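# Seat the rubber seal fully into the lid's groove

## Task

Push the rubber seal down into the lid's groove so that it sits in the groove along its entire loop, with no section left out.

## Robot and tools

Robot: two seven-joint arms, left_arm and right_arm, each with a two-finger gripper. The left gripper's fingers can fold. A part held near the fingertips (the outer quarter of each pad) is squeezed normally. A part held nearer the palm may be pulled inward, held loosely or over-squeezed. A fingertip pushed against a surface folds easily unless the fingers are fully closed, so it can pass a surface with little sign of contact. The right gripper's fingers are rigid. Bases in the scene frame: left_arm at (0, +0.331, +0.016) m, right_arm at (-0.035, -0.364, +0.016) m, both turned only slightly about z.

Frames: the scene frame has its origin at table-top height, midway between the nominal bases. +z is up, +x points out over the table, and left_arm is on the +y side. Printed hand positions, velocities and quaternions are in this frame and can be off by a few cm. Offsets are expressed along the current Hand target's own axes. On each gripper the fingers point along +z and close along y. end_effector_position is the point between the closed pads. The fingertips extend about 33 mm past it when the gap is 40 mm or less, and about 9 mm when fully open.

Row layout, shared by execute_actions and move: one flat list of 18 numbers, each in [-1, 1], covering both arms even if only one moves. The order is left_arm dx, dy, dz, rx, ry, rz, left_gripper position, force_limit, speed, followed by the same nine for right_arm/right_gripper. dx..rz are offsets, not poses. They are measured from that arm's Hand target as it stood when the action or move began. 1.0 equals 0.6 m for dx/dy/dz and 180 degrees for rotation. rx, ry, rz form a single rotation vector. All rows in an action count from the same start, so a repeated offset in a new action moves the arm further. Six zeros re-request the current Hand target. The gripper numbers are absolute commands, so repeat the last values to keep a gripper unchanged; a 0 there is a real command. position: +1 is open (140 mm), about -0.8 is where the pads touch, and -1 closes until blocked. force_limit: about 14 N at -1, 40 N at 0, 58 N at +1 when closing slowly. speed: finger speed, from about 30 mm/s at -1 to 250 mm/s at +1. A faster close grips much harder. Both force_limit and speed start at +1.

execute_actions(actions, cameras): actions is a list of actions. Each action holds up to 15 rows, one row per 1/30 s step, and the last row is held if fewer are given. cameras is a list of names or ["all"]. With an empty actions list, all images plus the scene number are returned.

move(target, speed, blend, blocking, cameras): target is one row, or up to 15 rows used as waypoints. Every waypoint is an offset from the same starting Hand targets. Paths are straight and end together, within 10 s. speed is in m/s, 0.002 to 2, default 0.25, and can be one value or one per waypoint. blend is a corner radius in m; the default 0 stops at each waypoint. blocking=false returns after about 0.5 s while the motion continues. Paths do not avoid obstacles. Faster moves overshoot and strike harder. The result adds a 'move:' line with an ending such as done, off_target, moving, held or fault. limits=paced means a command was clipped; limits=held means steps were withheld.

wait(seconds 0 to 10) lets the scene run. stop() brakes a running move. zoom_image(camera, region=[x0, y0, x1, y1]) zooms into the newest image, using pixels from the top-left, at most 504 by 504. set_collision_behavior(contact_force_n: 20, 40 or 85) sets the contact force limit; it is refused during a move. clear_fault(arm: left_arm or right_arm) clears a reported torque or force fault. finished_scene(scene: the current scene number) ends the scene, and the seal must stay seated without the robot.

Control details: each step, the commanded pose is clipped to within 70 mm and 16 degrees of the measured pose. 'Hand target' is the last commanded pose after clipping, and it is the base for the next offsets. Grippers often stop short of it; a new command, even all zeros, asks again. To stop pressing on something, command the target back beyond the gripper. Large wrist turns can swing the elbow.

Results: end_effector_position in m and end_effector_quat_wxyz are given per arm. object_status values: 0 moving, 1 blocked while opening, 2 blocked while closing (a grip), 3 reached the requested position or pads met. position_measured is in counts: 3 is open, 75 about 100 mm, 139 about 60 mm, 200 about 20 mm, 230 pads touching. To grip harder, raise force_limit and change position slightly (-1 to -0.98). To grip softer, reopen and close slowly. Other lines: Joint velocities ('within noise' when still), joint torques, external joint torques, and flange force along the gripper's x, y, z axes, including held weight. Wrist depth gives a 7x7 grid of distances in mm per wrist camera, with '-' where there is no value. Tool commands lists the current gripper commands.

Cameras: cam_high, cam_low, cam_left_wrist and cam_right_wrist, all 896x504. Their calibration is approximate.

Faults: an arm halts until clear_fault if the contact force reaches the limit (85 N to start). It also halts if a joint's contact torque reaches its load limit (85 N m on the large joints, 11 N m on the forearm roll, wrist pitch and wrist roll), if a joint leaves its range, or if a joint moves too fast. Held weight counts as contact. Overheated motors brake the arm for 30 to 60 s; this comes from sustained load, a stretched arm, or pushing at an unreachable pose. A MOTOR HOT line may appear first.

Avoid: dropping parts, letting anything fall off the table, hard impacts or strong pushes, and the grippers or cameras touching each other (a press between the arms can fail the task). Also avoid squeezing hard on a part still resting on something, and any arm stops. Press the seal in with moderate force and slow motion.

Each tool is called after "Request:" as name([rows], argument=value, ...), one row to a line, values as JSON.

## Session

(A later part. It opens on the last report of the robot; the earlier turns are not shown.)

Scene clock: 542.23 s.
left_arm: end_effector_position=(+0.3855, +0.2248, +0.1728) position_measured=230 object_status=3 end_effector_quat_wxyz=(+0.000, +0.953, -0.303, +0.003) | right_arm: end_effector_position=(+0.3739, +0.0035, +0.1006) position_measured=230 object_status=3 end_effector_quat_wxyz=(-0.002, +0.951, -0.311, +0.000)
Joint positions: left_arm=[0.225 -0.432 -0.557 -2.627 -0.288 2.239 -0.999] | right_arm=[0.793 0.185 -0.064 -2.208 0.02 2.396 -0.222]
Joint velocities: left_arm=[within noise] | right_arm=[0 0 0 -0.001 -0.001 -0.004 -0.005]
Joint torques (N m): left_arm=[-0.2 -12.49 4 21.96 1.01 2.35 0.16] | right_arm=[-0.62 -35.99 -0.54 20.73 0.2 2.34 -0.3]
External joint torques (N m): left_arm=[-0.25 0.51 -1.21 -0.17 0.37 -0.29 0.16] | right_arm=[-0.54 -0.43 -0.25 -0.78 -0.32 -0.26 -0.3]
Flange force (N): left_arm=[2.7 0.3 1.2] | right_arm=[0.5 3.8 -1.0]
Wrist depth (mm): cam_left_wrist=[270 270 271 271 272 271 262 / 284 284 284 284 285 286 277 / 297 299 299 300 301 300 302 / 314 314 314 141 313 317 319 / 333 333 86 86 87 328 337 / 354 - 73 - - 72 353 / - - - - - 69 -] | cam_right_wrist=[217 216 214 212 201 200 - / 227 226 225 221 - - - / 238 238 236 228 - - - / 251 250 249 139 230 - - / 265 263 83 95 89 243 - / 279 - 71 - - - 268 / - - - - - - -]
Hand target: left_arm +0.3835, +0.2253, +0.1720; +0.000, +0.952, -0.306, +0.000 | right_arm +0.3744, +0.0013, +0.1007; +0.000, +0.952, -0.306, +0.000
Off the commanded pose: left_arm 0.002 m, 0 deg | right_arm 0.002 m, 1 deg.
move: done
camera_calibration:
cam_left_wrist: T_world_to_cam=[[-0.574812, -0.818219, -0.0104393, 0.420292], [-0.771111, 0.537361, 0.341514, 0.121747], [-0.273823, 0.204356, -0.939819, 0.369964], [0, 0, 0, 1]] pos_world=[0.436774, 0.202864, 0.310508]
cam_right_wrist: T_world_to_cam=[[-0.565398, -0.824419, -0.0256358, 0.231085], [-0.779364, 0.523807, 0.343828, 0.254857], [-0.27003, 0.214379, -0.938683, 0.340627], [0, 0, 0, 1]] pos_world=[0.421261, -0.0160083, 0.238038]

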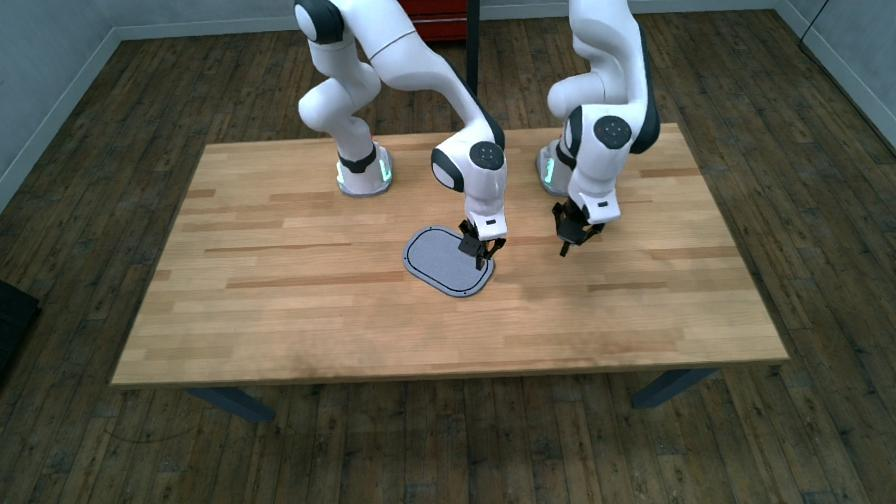

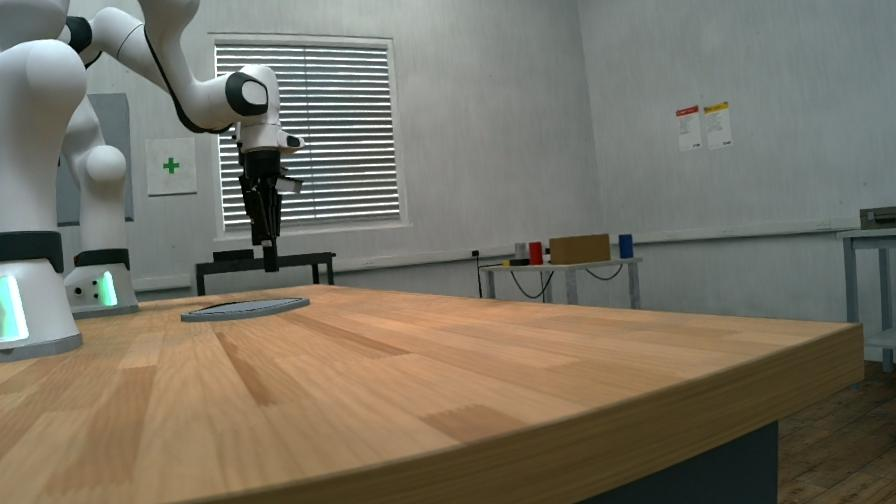

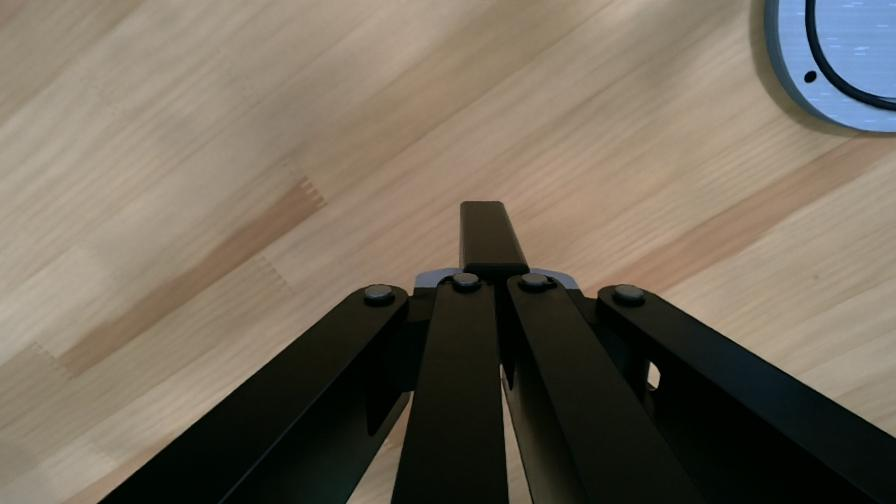

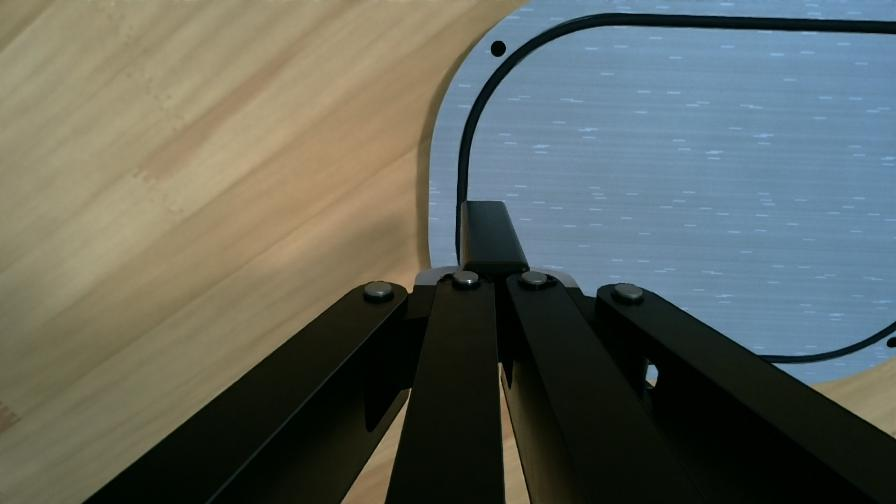

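Request:
move([
  [0,0,0,0,0,0,-1,-1,-1,-0.0688,-0.0177,0.0828,0,0,0,-1,-1,-1],
  [0,0,0,0,0,0,-1,-1,-1,-0.0688,-0.0177,0.0998,0,0,0,-1,-1,-1],
  [0,0,0,0,0,0,-1,-1,-1,-0.0688,-0.0177,0.0828,0,0,0,-1,-1,-1],
  [0,0,0,0,0,0,-1,-1,-1,-0.095,-0.0068,0.0828,0,0,0,-1,-1,-1],
  [0,0,0,0,0,0,-1,-1,-1,-0.095,-0.0068,0.0998,0,0,0,-1,-1,-1],
  [0,0,0,0,0,0,-1,-1,-1,-0.095,-0.0068,0.0828,0,0,0,-1,-1,-1],
  [0,0,0,0,0,0,-1,-1,-1,-0.1175,0.0103,0.0828,0,0,0,-1,-1,-1],
  [0,0,0,0,0,0,-1,-1,-1,-0.1175,0.0103,0.0998,0,0,0,-1,-1,-1],
  [0,0,0,0,0,0,-1,-1,-1,-0.1175,0.0103,0.0828,0,0,0,-1,-1,-1],
], speed=[0.1,0.05,0.06,0.06,0.05,0.06,0.06,0.05,0.06], blend=[0.003,0,0.003,0.003,0,0.003,0.003,0,0], cameras=["cam_high","cam_left_wrist"])

Request:
zoom_image(camera="cam_high", region=[380, 200, 520, 310])

Scene clock: 552.20 s.
left_arm: end_effector_position=(+0.3855, +0.2248, +0.1728) position_measured=230 object_status=3 end_effector_quat_wxyz=(+0.000, +0.953, -0.303, +0.003) | right_arm: end_effector_position=(+0.3138, +0.0376, +0.0504) position_measured=230 object_status=3 end_effector_quat_wxyz=(-0.001, +0.953, -0.303, +0.000)
Joint positions: left_arm=[0.225 -0.432 -0.557 -2.627 -0.288 2.239 -0.999] | right_arm=[0.9 0.241 -0.045 -2.289 0.02 2.532 -0.113]
Joint velocities: left_arm=[within noise] | right_arm=[0.001 -0.001 0.001 0 -0.001 -0.004 0.002]
Joint torques (N m): left_arm=[-0.12 -12.46 3.92 22.01 1.02 2.36 0.21] | right_arm=[0.17 -36.18 -0.73 19.37 0.49 2.41 0.39]
External joint torques (N m): left_arm=[-0.1 0.53 -1.23 -0.19 0.38 -0.29 0.21] | right_arm=[0.16 -0.54 -0.61 -0.38 0.06 -0.18 0.39]
Flange force (N): left_arm=[2.8 0.0 1.3] | right_arm=[-0.9 2.4 -1.6]
Wrist depth (mm): cam_left_wrist=[270 270 270 271 271 273 258 / 283 283 283 284 285 286 278 / 298 298 298 299 301 301 302 / 314 314 316 141 313 318 318 / 333 333 86 85 87 329 339 / 352 - 73 - - 72 353 / - - - - - 69 -] | cam_right_wrist=[171 170 170 158 - - 156 / 179 178 177 167 - - 163 / 188 187 188 175 - - - / 198 197 196 139 179 178 - / 209 208 83 95 89 201 204 / 221 - 71 - - - 212 / - - - - - - -]
Hand target: left_arm +0.3835, +0.2253, +0.1720; +0.000, +0.952, -0.306, +0.000 | right_arm +0.3135, +0.0373, +0.0510; +0.000, +0.952, -0.306, +0.000
Off the commanded pose: left_arm 0.002 m, 0 deg | right_arm 0.001 m, 0 deg.
move: done
camera_calibration:
cam_left_wrist: T_world_to_cam=[[-0.574812, -0.818219, -0.0104393, 0.420292], [-0.771111, 0.537361, 0.341514, 0.121747], [-0.273823, 0.204356, -0.939819, 0.369964], [0, 0, 0, 1]] pos_world=[0.436774, 0.202864, 0.310508]
Images, in order (width x height): cam_high 896x504, cam_left_wrist 896x504.

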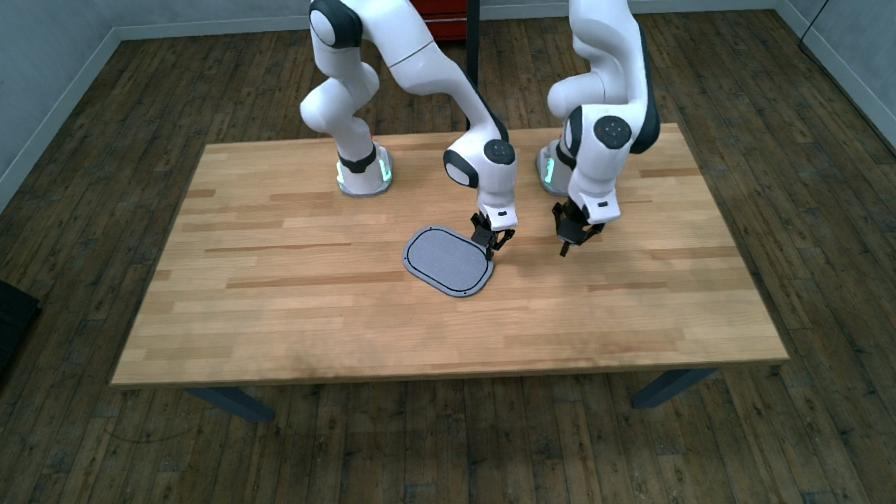

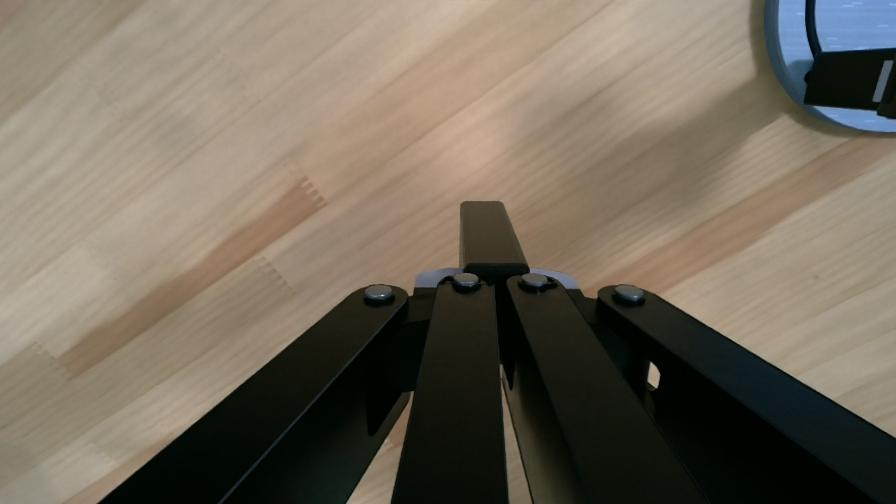

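Scaled by 3.600.

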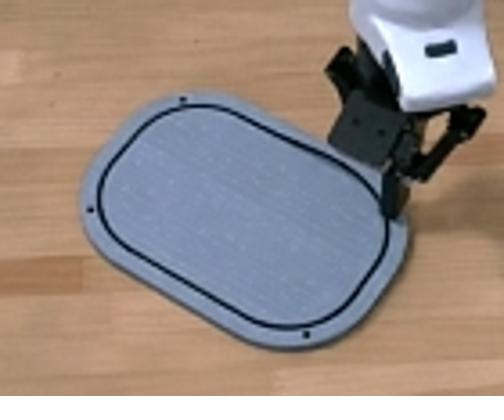

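Request:
move([
  [0,0,0,0,0,0,-1,-1,-1,-0.0172,0.0225,0,0,0,0,-1,-1,-1],
  [0,0,0,0,0,0,-1,-1,-1,-0.0172,0.0225,0.017,0,0,0,-1,-1,-1],
  [0,0,0,0,0,0,-1,-1,-1,-0.0172,0.0225,0,0,0,0,-1,-1,-1],
  [0,0,0,0,0,0,-1,-1,-1,-0.028,0.0487,0,0,0,0,-1,-1,-1],
  [0,0,0,0,0,0,-1,-1,-1,-0.028,0.0487,0.017,0,0,0,-1,-1,-1],
  [0,0,0,0,0,0,-1,-1,-1,-0.028,0.0487,0,0,0,0,-1,-1,-1],
  [0,0,0,0,0,0,-1,-1,-1,-0.0317,0.0783,0,0,0,0,-1,-1,-1],
  [0,0,0,0,0,0,-1,-1,-1,-0.0317,0.0783,0.017,0,0,0,-1,-1,-1],
  [0,0,0,0,0,0,-1,-1,-1,-0.0317,0.0783,0,0,0,0,-1,-1,-1],
], speed=0.06, blend=[0.003,0,0.003,0.003,0,0.003,0.003,0,0], cameras=["cam_high","cam_left_wrist","cam_right_wrist"])

Request:
zoom_image(camera="cam_high", region=[380, 200, 520, 310])

Request:
zoom_image(camera="cam_left_wrist", region=[740, 0, 896, 150])

Scene clock: 562.50 s.
left_arm: end_effector_position=(+0.3855, +0.2248, +0.1728) position_measured=230 object_status=3 end_effector_quat_wxyz=(+0.000, +0.953, -0.303, +0.003) | right_arm: end_effector_position=(+0.2711, +0.0105, +0.0504) position_measured=230 object_status=3 end_effector_quat_wxyz=(-0.001, +0.952, -0.305, +0.000)
Joint positions: left_arm=[0.225 -0.432 -0.557 -2.627 -0.288 2.239 -0.999] | right_arm=[0.932 0.129 -0.047 -2.456 0.014 2.587 -0.077]
Joint velocities: left_arm=[within noise] | right_arm=[0.001 0 0 0 0.001 -0.005 0]
Joint torques (N m): left_arm=[-0.2 -12.5 3.97 21.98 0.99 2.35 0.19] | right_arm=[0.2 -31.67 -0.17 18.61 0.11 2.32 0.28]
External joint torques (N m): left_arm=[-0.15 0.55 -1.16 -0.23 0.35 -0.3 0.19] | right_arm=[0.29 -0.73 -0.01 -0.21 -0.29 -0.24 0.28]
Flange force (N): left_arm=[2.6 0.1 1.3] | right_arm=[-1.2 2.2 -2.5]
Wrist depth (mm): cam_left_wrist=[270 270 271 271 271 272 262 / 284 284 285 284 285 286 278 / 297 298 298 299 300 300 302 / 314 316 316 141 313 318 319 / 332 334 86 86 87 328 336 / 353 - 73 - - 72 354 / - - - - - 69 -] | cam_right_wrist=[170 170 159 159 - - 156 / 179 178 166 162 - 165 - / 188 187 183 - - 169 171 / 198 197 196 139 195 195 181 / 210 208 83 94 89 199 202 / 221 - 71 - - - 211 / - - - - - - -]
Hand target: left_arm +0.3835, +0.2253, +0.1720; +0.000, +0.952, -0.306, +0.000 | right_arm +0.2707, +0.0103, +0.0510; +0.000, +0.952, -0.306, +0.000
Off the commanded pose: left_arm 0.002 m, 0 deg | right_arm 0.001 m, 0 deg.
move: done
camera_calibration:
cam_left_wrist: T_world_to_cam=[[-0.574812, -0.818219, -0.0104393, 0.420292], [-0.771111, 0.537361, 0.341514, 0.121747], [-0.273823, 0.204356, -0.939819, 0.369964], [0, 0, 0, 1]] pos_world=[0.436774, 0.202864, 0.310508]
cam_right_wrist: T_world_to_cam=[[-0.555222, -0.831354, -0.0240431, 0.174766], [-0.785467, 0.514633, 0.343795, 0.190113], [-0.273442, 0.209768, -0.938737, 0.265347], [0, 0, 0, 1]] pos_world=[0.318918, -0.00820705, 0.187933]
Images, in order (width x height): cam_high 896x504, cam_left_wrist 896x504, cam_right_wrist 896x504.

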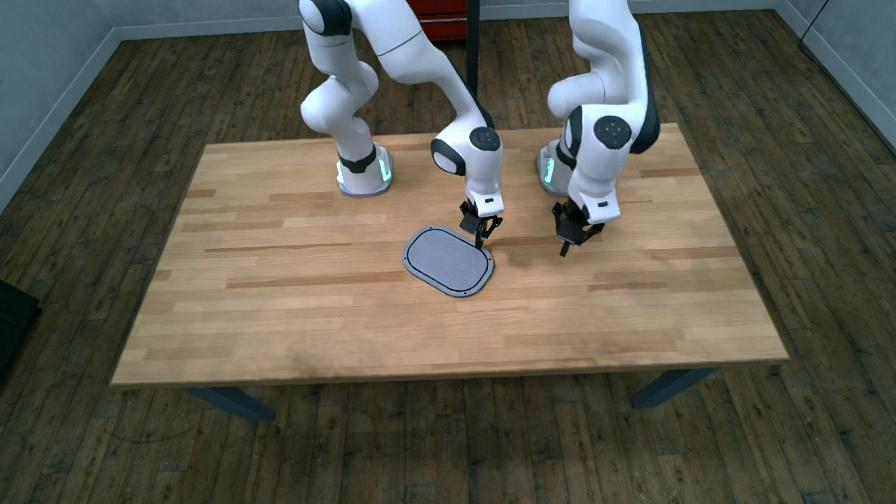

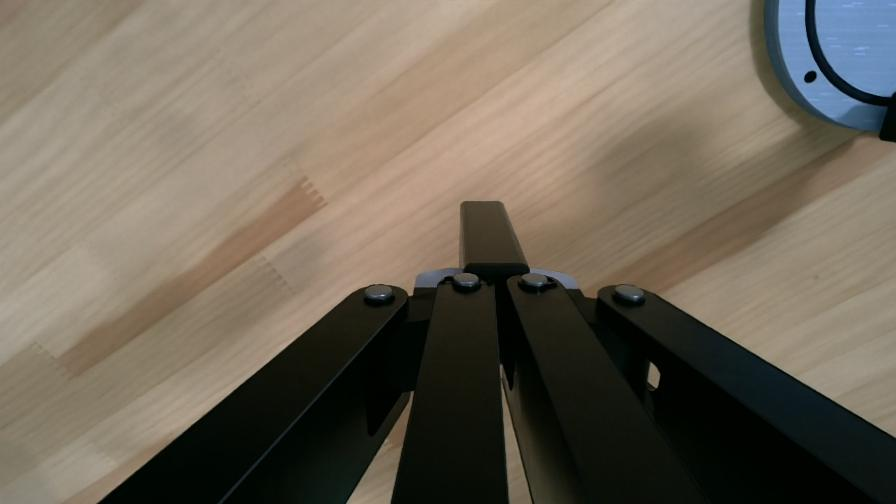

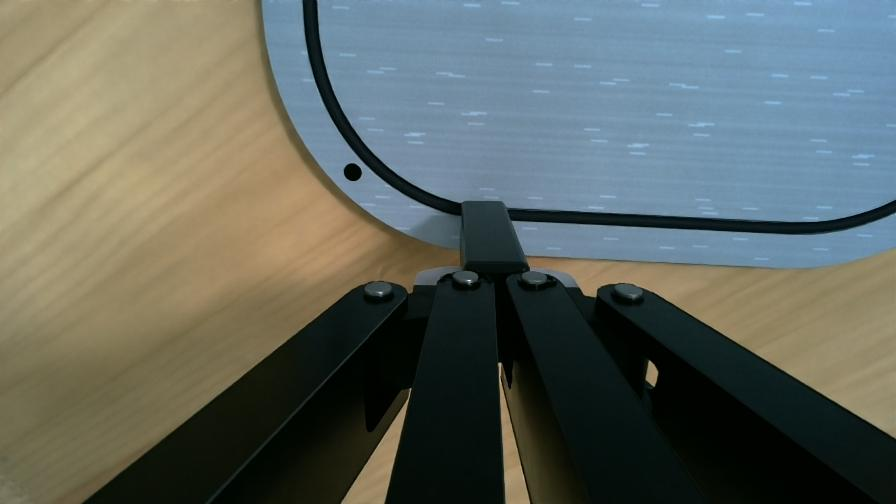

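Scaled by 3.600.

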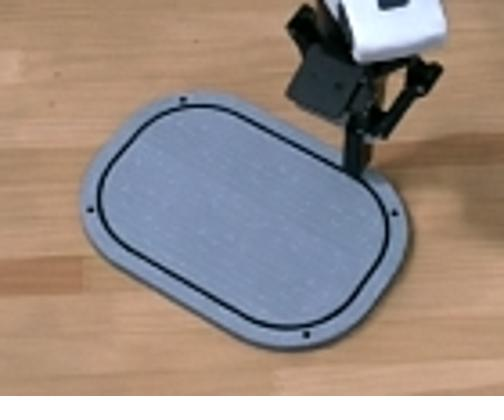

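Scaled by 3.231.

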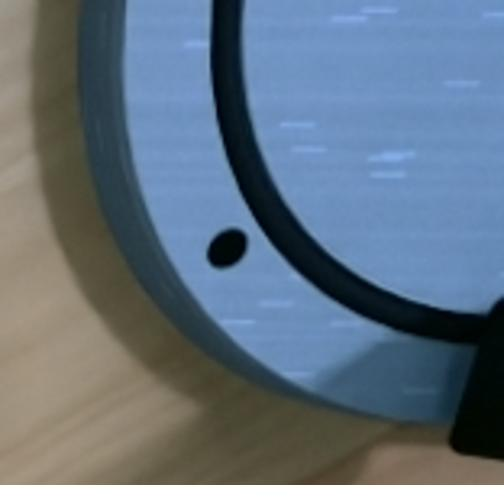

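Request:
move([
  [0,0,0,0,0,0,-1,-1,-1,0,0.0202,0,0,0,0,-1,-1,-1],
  [0,0,0,0,0,0,-1,-1,-1,0,0.0202,0.017,0,0,0,-1,-1,-1],
  [0,0,0,0,0,0,-1,-1,-1,0,0.0202,0,0,0,0,-1,-1,-1],
  [0,0,0,0,0,0,-1,-1,-1,0,0.0402,0,0,0,0,-1,-1,-1],
  [0,0,0,0,0,0,-1,-1,-1,0,0.0402,0.017,0,0,0,-1,-1,-1],
  [0,0,0,0,0,0,-1,-1,-1,0,0.0402,0,0,0,0,-1,-1,-1],
  [0,0,0,0,0,0,-1,-1,-1,0,0.0602,0,0,0,0,-1,-1,-1],
  [0,0,0,0,0,0,-1,-1,-1,0,0.0602,0.017,0,0,0,-1,-1,-1],
  [0,0,0,0,0,0,-1,-1,-1,0,0.0602,0,0,0,0,-1,-1,-1],
], speed=0.06, blend=[0.003,0,0.003,0.003,0,0.003,0.003,0,0])

Request:
move([
  [0,0,0,0,0,0,-1,-1,-1,0,0.02,0,0,0,0,-1,-1,-1],
  [0,0,0,0,0,0,-1,-1,-1,0,0.02,0.0165,0,0,0,-1,-1,-1],
  [0,0,0,0,0,0,-1,-1,-1,0,0.02,0,0,0,0,-1,-1,-1],
  [0,0,0,0,0,0,-1,-1,-1,0,0.04,0,0,0,0,-1,-1,-1],
  [0,0,0,0,0,0,-1,-1,-1,0,0.04,0.0165,0,0,0,-1,-1,-1],
  [0,0,0,0,0,0,-1,-1,-1,0,0.04,0,0,0,0,-1,-1,-1],
  [0,0,0,0,0,0,-1,-1,-1,0,0.06,0,0,0,0,-1,-1,-1],
  [0,0,0,0,0,0,-1,-1,-1,0,0.06,0.0165,0,0,0,-1,-1,-1],
  [0,0,0,0,0,0,-1,-1,-1,0,0.06,0,0,0,0,-1,-1,-1],
], speed=0.06, blend=[0.003,0,0.003,0.003,0,0.003,0.003,0,0])

Request:
move([
  [0,0,0,0,0,0,-1,-1,-1,0,0.02,0,0,0,0,-1,-1,-1],
  [0,0,0,0,0,0,-1,-1,-1,0,0.02,0.0155,0,0,0,-1,-1,-1],
  [0,0,0,0,0,0,-1,-1,-1,0,0.02,0,0,0,0,-1,-1,-1],
  [0,0,0,0,0,0,-1,-1,-1,0,0.04,0,0,0,0,-1,-1,-1],
  [0,0,0,0,0,0,-1,-1,-1,0,0.04,0.0155,0,0,0,-1,-1,-1],
  [0,0,0,0,0,0,-1,-1,-1,0,0.04,0,0,0,0,-1,-1,-1],
  [0,0,0,0,0,0,-1,-1,-1,0,0.06,0,0,0,0,-1,-1,-1],
  [0,0,0,0,0,0,-1,-1,-1,0,0.06,0.0155,0,0,0,-1,-1,-1],
  [0,0,0,0,0,0,-1,-1,-1,0,0.06,0,0,0,0,-1,-1,-1],
], speed=0.06, blend=[0.003,0,0.003,0.003,0,0.003,0.003,0,0], cameras=["cam_high","cam_right_wrist"])

Scene clock: 601.33 s.
left_arm: end_effector_position=(+0.3855, +0.2248, +0.1728) position_measured=230 object_status=3 end_effector_quat_wxyz=(+0.000, +0.953, -0.303, +0.003) | right_arm: end_effector_position=(+0.2490, -0.0182, +0.0504) position_measured=230 object_status=3 end_effector_quat_wxyz=(-0.001, +0.953, -0.304, +0.000)
Joint positions: left_arm=[0.225 -0.432 -0.557 -2.627 -0.288 2.239 -0.999] | right_arm=[0.932 0.044 -0.05 -2.576 0.007 2.622 -0.077]
Joint velocities: left_arm=[within noise] | right_arm=[0.001 0.001 -0.001 0.001 0 -0.004 -0.002]
Joint torques (N m): left_arm=[-0.17 -12.49 4 22 1 2.34 0.21] | right_arm=[-0.24 -28.22 -0.61 18.08 0.08 2.3 0.3]
External joint torques (N m): left_arm=[-0.16 0.64 -1.17 -0.25 0.36 -0.32 0.21] | right_arm=[-0.17 -0.44 -0.52 -0.33 -0.3 -0.29 0.3]
Flange force (N): left_arm=[2.8 0.0 1.5] | right_arm=[-0.1 2.0 -2.1]
Wrist depth (mm): cam_left_wrist=[269 271 271 270 272 272 262 / 283 282 284 284 285 285 278 / 298 298 300 298 300 300 301 / 315 315 316 141 313 317 318 / 333 334 86 85 87 329 336 / 351 - 73 - - 72 353 / - - - - - 69 -] | cam_right_wrist=[170 160 - - 155 - 155 / 179 175 167 164 - - 162 / 188 187 176 - - - 170 / 198 197 196 139 196 180 191 / 209 208 83 94 89 199 201 / 221 - 71 - - - 211 / - - - - - - -]
Hand target: left_arm +0.3835, +0.2253, +0.1720; +0.000, +0.952, -0.306, +0.000 | right_arm +0.2496, -0.0191, +0.0510; +0.000, +0.952, -0.306, +0.000
Off the commanded pose: left_arm 0.002 m, 0 deg | right_arm 0.001 m, 0 deg.
move: done

Scene clock: 604.23 s.
left_arm: end_effector_position=(+0.3855, +0.2248, +0.1728) position_measured=230 object_status=3 end_effector_quat_wxyz=(+0.000, +0.953, -0.303, +0.003) | right_arm: end_effector_position=(+0.2277, -0.0472, +0.0505) position_measured=230 object_status=3 end_effector_quat_wxyz=(-0.001, +0.953, -0.303, +0.000)
Joint positions: left_arm=[0.225 -0.432 -0.557 -2.627 -0.288 2.239 -0.999] | right_arm=[0.931 -0.043 -0.055 -2.691 -0.003 2.649 -0.076]
Joint velocities: left_arm=[within noise] | right_arm=[0.002 0 0 -0.001 -0.001 -0.003 0.001]
Joint torques (N m): left_arm=[-0.16 -12.5 4 22 1.01 2.36 0.23] | right_arm=[-0.67 -24.75 -0.37 17.64 0.06 2.28 0.28]
External joint torques (N m): left_arm=[-0.11 0.5 -1.11 -0.16 0.37 -0.28 0.23] | right_arm=[-0.66 -0.61 -0.39 -0.22 -0.3 -0.29 0.28]
Flange force (N): left_arm=[2.5 -0.1 1.2] | right_arm=[0.5 2.3 -2.9]
Wrist depth (mm): cam_left_wrist=[271 270 270 270 271 272 261 / 284 283 284 284 285 285 278 / 297 299 299 299 301 301 303 / 315 315 316 141 313 319 319 / 332 333 86 86 87 329 338 / 353 - 73 - - 72 354 / - - - - - 69 -] | cam_right_wrist=[- 160 - 157 156 - 155 / 175 165 - - - - 171 / 187 176 - 174 - 176 182 / 198 197 198 127 194 190 191 / 209 207 83 94 89 198 202 / 221 - 71 - - - 211 / - - - - - - -]
Hand target: left_arm +0.3835, +0.2253, +0.1720; +0.000, +0.952, -0.306, +0.000 | right_arm +0.2286, -0.0483, +0.0510; +0.000, +0.952, -0.306, +0.000
Off the commanded pose: left_arm 0.002 m, 0 deg | right_arm 0.002 m, 0 deg.
move: done

Scene clock: 607.13 s.
left_arm: end_effector_position=(+0.3855, +0.2248, +0.1728) position_measured=230 object_status=3 end_effector_quat_wxyz=(+0.000, +0.953, -0.303, +0.003) | right_arm: end_effector_position=(+0.2074, -0.0769, +0.0505) position_measured=230 object_status=3 end_effector_quat_wxyz=(-0.001, +0.953, -0.304, +0.000)
Joint positions: left_arm=[0.225 -0.432 -0.557 -2.627 -0.288 2.239 -0.999] | right_arm=[0.919 -0.137 -0.055 -2.804 -0.014 2.669 -0.075]
Joint velocities: left_arm=[within noise] | right_arm=[-0.001 -0.001 0 0 0.001 -0.003 0]
Joint torques (N m): left_arm=[-0.2 -12.48 3.92 21.99 1 2.36 0.15] | right_arm=[-0.71 -21.08 0.15 17.36 0.06 2.35 0.32]
External joint torques (N m): left_arm=[-0.21 0.58 -1.27 -0.25 0.36 -0.3 0.15] | right_arm=[-0.71 -0.34 0.1 -0.28 -0.28 -0.24 0.32]
Flange force (N): left_arm=[2.8 0.3 1.5] | right_arm=[-0.1 1.9 -2.1]
Wrist depth (mm): cam_left_wrist=[270 270 270 270 272 272 261 / 282 283 284 283 286 284 277 / 298 298 299 299 299 301 302 / 314 316 316 141 314 317 318 / 332 333 86 85 87 329 337 / 354 - 73 - - 72 353 / - - - - - 69 -] | cam_right_wrist=[- - - - - 156 165 / - 165 - - 165 165 173 / 189 - 173 - 171 182 181 / 198 198 197 126 191 191 191 / 209 208 83 94 89 200 202 / 221 - 71 - - - 211 / - - - - - - -]
Hand target: left_arm +0.3835, +0.2253, +0.1720; +0.000, +0.952, -0.306, +0.000 | right_arm +0.2076, -0.0776, +0.0510; +0.000, +0.952, -0.306, +0.000
Off the commanded pose: left_arm 0.002 m, 0 deg | right_arm 0.001 m, 0 deg.
move: done
camera_calibration:
cam_right_wrist: T_world_to_cam=[[-0.553933, -0.832223, -0.0237433, 0.0662948], [-0.786232, 0.513515, 0.343716, 0.185027], [-0.273856, 0.209063, -0.938773, 0.266256], [0, 0, 0, 1]] pos_world=[0.255113, -0.0955064, 0.187932]
Images, in order (width x height): cam_high 896x504, cam_right_wrist 896x504.

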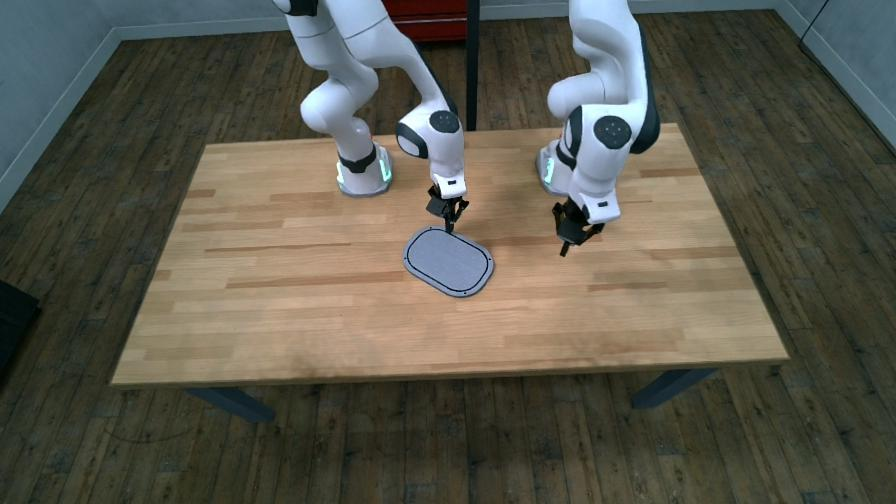

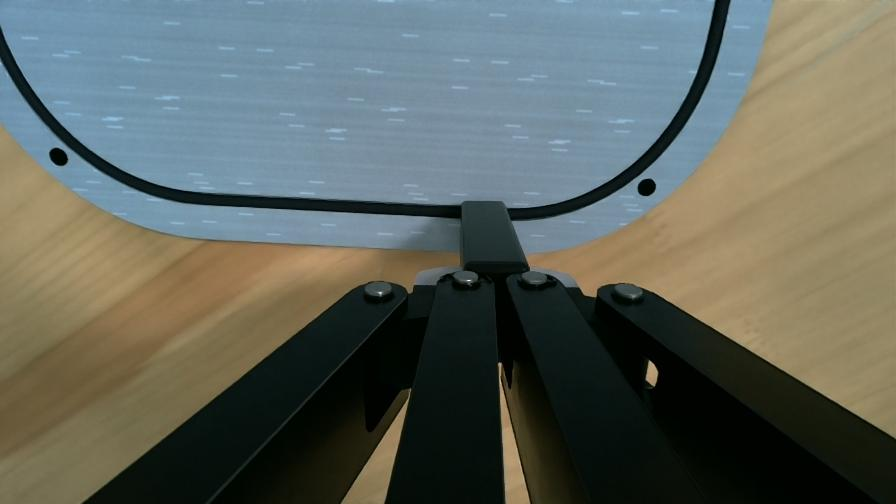

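Request:
move([
  [0,0,0,0,0,0,-1,-1,-1,0,0.0197,0,0,0,0,-1,-1,-1],
  [0,0,0,0,0,0,-1,-1,-1,0,0.0197,0.0142,0,0,0,-1,-1,-1],
  [0,0,0,0,0,0,-1,-1,-1,0,0.0197,0,0,0,0,-1,-1,-1],
  [0,0,0,0,0,0,-1,-1,-1,0.0037,0.0425,0,0,0,0,-1,-1,-1],
  [0,0,0,0,0,0,-1,-1,-1,0.0037,0.0425,0.0142,0,0,0,-1,-1,-1],
  [0,0,0,0,0,0,-1,-1,-1,0.0037,0.0425,0,0,0,0,-1,-1,-1],
  [0,0,0,0,0,0,-1,-1,-1,0.0145,0.0688,0,0,0,0,-1,-1,-1],
  [0,0,0,0,0,0,-1,-1,-1,0.0145,0.0688,0.0142,0,0,0,-1,-1,-1],
  [0,0,0,0,0,0,-1,-1,-1,0.0145,0.0688,0,0,0,0,-1,-1,-1],
], speed=0.05, blend=[0.003,0,0.003,0.003,0,0.003,0.003,0,0])

Request:
move([
  [0,0,0,0,0,0,-1,-1,-1,0.0172,0.0225,0,0,0,0,-1,-1,-1],
  [0,0,0,0,0,0,-1,-1,-1,0.0172,0.0225,0.0142,0,0,0,-1,-1,-1],
  [0,0,0,0,0,0,-1,-1,-1,0.0172,0.0225,0,0,0,0,-1,-1,-1],
  [0,0,0,0,0,0,-1,-1,-1,0.0397,0.0397,0,0,0,0,-1,-1,-1],
  [0,0,0,0,0,0,-1,-1,-1,0.0397,0.0397,0.0142,0,0,0,-1,-1,-1],
  [0,0,0,0,0,0,-1,-1,-1,0.0397,0.0397,0,0,0,0,-1,-1,-1],
], speed=0.04, blend=[0.003,0,0.003,0.003,0,0])

Request:
move([
  [0,0,0,0,0,0,-1,-1,-1,0.0261,0.0108,0,0,0,0,-1,-1,-1],
  [0,0,0,0,0,0,-1,-1,-1,0.0261,0.0108,0.0142,0,0,0,-1,-1,-1],
  [0,0,0,0,0,0,-1,-1,-1,0.0261,0.0108,0,0,0,0,-1,-1,-1],
  [0,0,0,0,0,0,-1,-1,-1,0.0541,0.0145,0,0,0,0,-1,-1,-1],
  [0,0,0,0,0,0,-1,-1,-1,0.0541,0.0145,0.0142,0,0,0,-1,-1,-1],
  [0,0,0,0,0,0,-1,-1,-1,0.0541,0.0145,-0.1,0,0,0,-1,-1,-1],
], speed=0.04, blend=[0.003,0,0.003,0.003,0,0], cameras=["cam_high","cam_right_wrist"])

Scene clock: 627.97 s.
left_arm: end_effector_position=(+0.3855, +0.2248, +0.1728) position_measured=230 object_status=3 end_effector_quat_wxyz=(+0.000, +0.953, -0.303, +0.003) | right_arm: end_effector_position=(+0.1907, -0.1158, +0.0506) position_measured=230 object_status=3 end_effector_quat_wxyz=(-0.001, +0.950, -0.311, +0.000)
Joint positions: left_arm=[0.225 -0.432 -0.557 -2.627 -0.288 2.239 -0.999] | right_arm=[0.89 -0.252 -0.069 -2.928 -0.037 2.678 -0.081]
Joint velocities: left_arm=[within noise] | right_arm=[0 0 0.002 0 -0.001 -0.005 0.001]
Joint torques (N m): left_arm=[-0.23 -12.55 4.03 22.04 1.02 2.34 0.19] | right_arm=[-0.29 -16.76 -0.05 17.12 0.06 2.39 -0.34]
External joint torques (N m): left_arm=[-0.19 0.46 -1.1 -0.16 0.38 -0.3 0.19] | right_arm=[-0.26 -0.26 -0.14 -0.4 -0.28 -0.21 -0.34]
Flange force (N): left_arm=[2.4 0.1 1.0] | right_arm=[1.5 2.3 -1.7]
Wrist depth (mm): cam_left_wrist=[270 270 271 271 271 272 261 / 284 285 284 284 286 286 279 / 298 299 299 298 300 300 302 / 314 315 315 141 314 317 318 / 333 333 86 86 87 328 336 / 351 - 73 - - 72 353 / - - - - - 69 -] | cam_right_wrist=[159 - - - 157 166 165 / - - 168 163 164 174 173 / - 173 174 174 181 182 181 / 200 198 182 139 191 190 191 / 209 207 83 - 89 200 201 / 221 - 71 - - - 210 / - - - - - - -]
Hand target: left_arm +0.3835, +0.2253, +0.1720; +0.000, +0.952, -0.306, +0.000 | right_arm +0.1906, -0.1162, +0.0510; +0.000, +0.952, -0.306, +0.000
Off the commanded pose: left_arm 0.002 m, 0 deg | right_arm 0.001 m, 1 deg.
move: done

Scene clock: 630.80 s.
left_arm: end_effector_position=(+0.3855, +0.2248, +0.1728) position_measured=230 object_status=3 end_effector_quat_wxyz=(+0.000, +0.953, -0.303, +0.003) | right_arm: end_effector_position=(+0.1959, -0.1488, +0.0507) position_measured=230 object_status=3 end_effector_quat_wxyz=(-0.001, +0.950, -0.311, +0.000)
Joint positions: left_arm=[0.225 -0.432 -0.557 -2.627 -0.288 2.239 -0.999] | right_arm=[0.85 -0.316 -0.127 -2.988 -0.086 2.674 -0.132]
Joint velocities: left_arm=[within noise] | right_arm=[0 0.002 0 -0.002 0 -0.004 -0.001]
Joint torques (N m): left_arm=[-0.18 -12.48 3.97 21.95 1.01 2.35 0.18] | right_arm=[-0.25 -14.45 0.11 17.12 0.04 2.36 -0.29]
External joint torques (N m): left_arm=[-0.18 0.63 -1.22 -0.34 0.37 -0.31 0.18] | right_arm=[-0.26 -0.27 -0.33 -0.36 -0.3 -0.24 -0.29]
Flange force (N): left_arm=[2.6 0.2 1.6] | right_arm=[1.6 2.6 -2.1]
Wrist depth (mm): cam_left_wrist=[270 269 269 271 271 272 262 / 283 283 284 284 286 286 278 / 298 299 298 299 300 300 300 / 313 314 316 141 313 319 318 / 332 334 86 85 87 328 336 / 353 - 73 - - 72 354 / - - - - - 69 -] | cam_right_wrist=[- - 158 - 164 166 165 / - 166 - - 173 174 173 / - - - 172 183 182 182 / - - 183 121 191 191 191 / 211 210 82 94 89 200 201 / 220 - 71 - - - 210 / - - - - - - -]
Hand target: left_arm +0.3835, +0.2253, +0.1720; +0.000, +0.952, -0.306, +0.000 | right_arm +0.1961, -0.1494, +0.0510; +0.000, +0.952, -0.306, +0.000
Off the commanded pose: left_arm 0.002 m, 0 deg | right_arm 0.001 m, 1 deg.
move: done

Scene clock: 635.10 s.
left_arm: end_effector_position=(+0.3855, +0.2248, +0.1728) position_measured=230 object_status=3 end_effector_quat_wxyz=(+0.000, +0.953, -0.303, +0.003) | right_arm: end_effector_position=(+0.2172, -0.1749, +0.1105) position_measured=230 object_status=3 end_effector_quat_wxyz=(-0.001, +0.952, -0.307, +0.000)
Joint positions: left_arm=[0.225 -0.432 -0.557 -2.627 -0.288 2.239 -0.999] | right_arm=[0.798 -0.536 -0.189 -2.948 -0.144 2.416 -0.202]
Joint velocities: left_arm=[within noise] | right_arm=[0.002 0 -0.001 0 -0.001 -0.005 0]
Joint torques (N m): left_arm=[-0.23 -12.5 4 22 1 2.35 0.19] | right_arm=[-0.27 -10.27 1.33 20.88 0.55 2.35 0.01]
External joint torques (N m): left_arm=[-0.19 0.46 -1.12 -0.11 0.36 -0.28 0.19] | right_arm=[-0.3 -0.14 0 -0.1 0.05 -0.25 0.02]
Flange force (N): left_arm=[2.6 0.1 1.0] | right_arm=[0.1 1.4 -1.4]
Wrist depth (mm): cam_left_wrist=[270 271 269 271 272 272 262 / 284 283 283 285 285 286 277 / 299 299 299 299 300 301 302 / 314 315 317 141 313 317 318 / 333 333 86 85 87 330 337 / 353 - 73 - - 72 352 / - - - - - 69 -] | cam_right_wrist=[- - 210 213 220 219 218 / - - 216 220 230 229 228 / - - - 229 242 241 240 / - - - 126 252 253 252 / 274 273 82 94 89 262 263 / 290 - 71 - - - 263 / - - - - - - -]
Hand target: left_arm +0.3835, +0.2253, +0.1720; +0.000, +0.952, -0.306, +0.000 | right_arm +0.2174, -0.1754, +0.1110; +0.000, +0.952, -0.306, +0.000
Off the commanded pose: left_arm 0.002 m, 0 deg | right_arm 0.001 m, 0 deg.
move: done
camera_calibration:
cam_right_wrist: T_world_to_cam=[[-0.559776, -0.828311, -0.023506, -0.0064234], [-0.782645, 0.519169, 0.343409, 0.222619], [-0.272246, 0.210629, -0.938892, 0.345653], [0, 0, 0, 1]] pos_world=[0.264739, -0.193702, 0.247931]
Images, in order (width x height): cam_high 896x504, cam_right_wrist 896x504.

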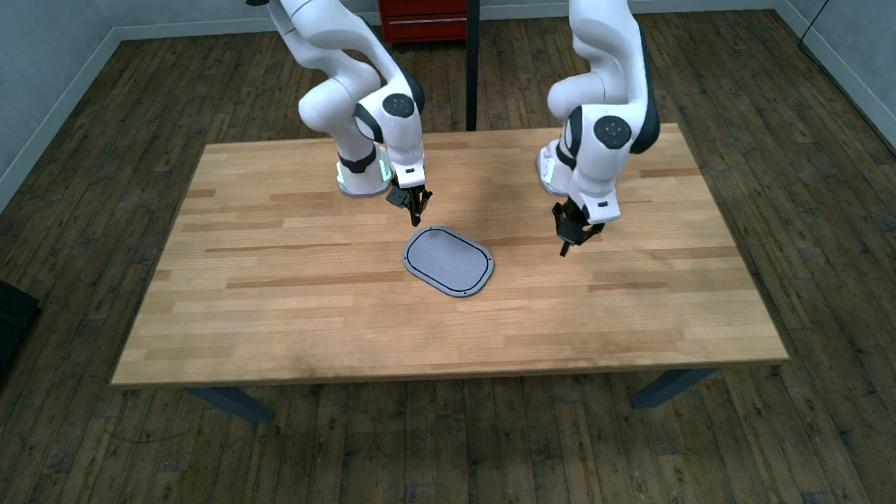

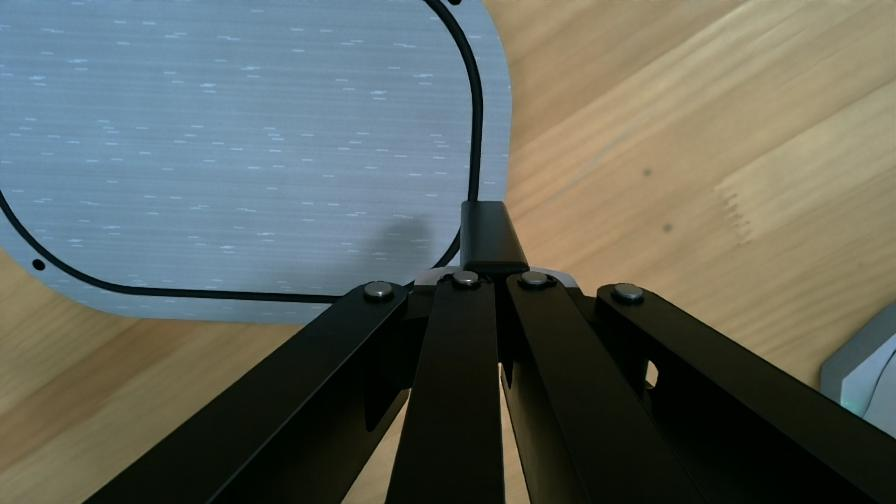

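Request:
zoom_image(camera="cam_high", region=[390, 215, 510, 305])

Request:
zoom_image(camera="cam_right_wrist", region=[0, 150, 500, 350])

Scaled by 4.200.

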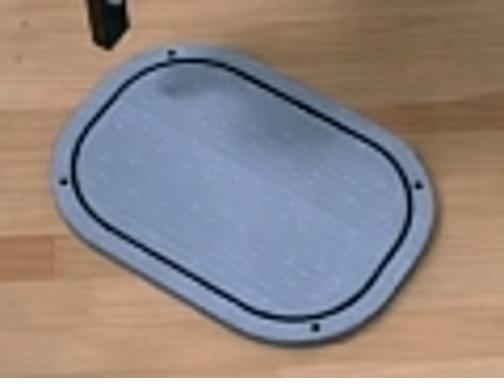

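Scaled by 1.008.

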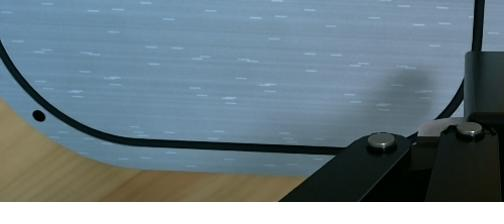

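Request:
finished_scene(scene=1)

The scene is finished: the task was done.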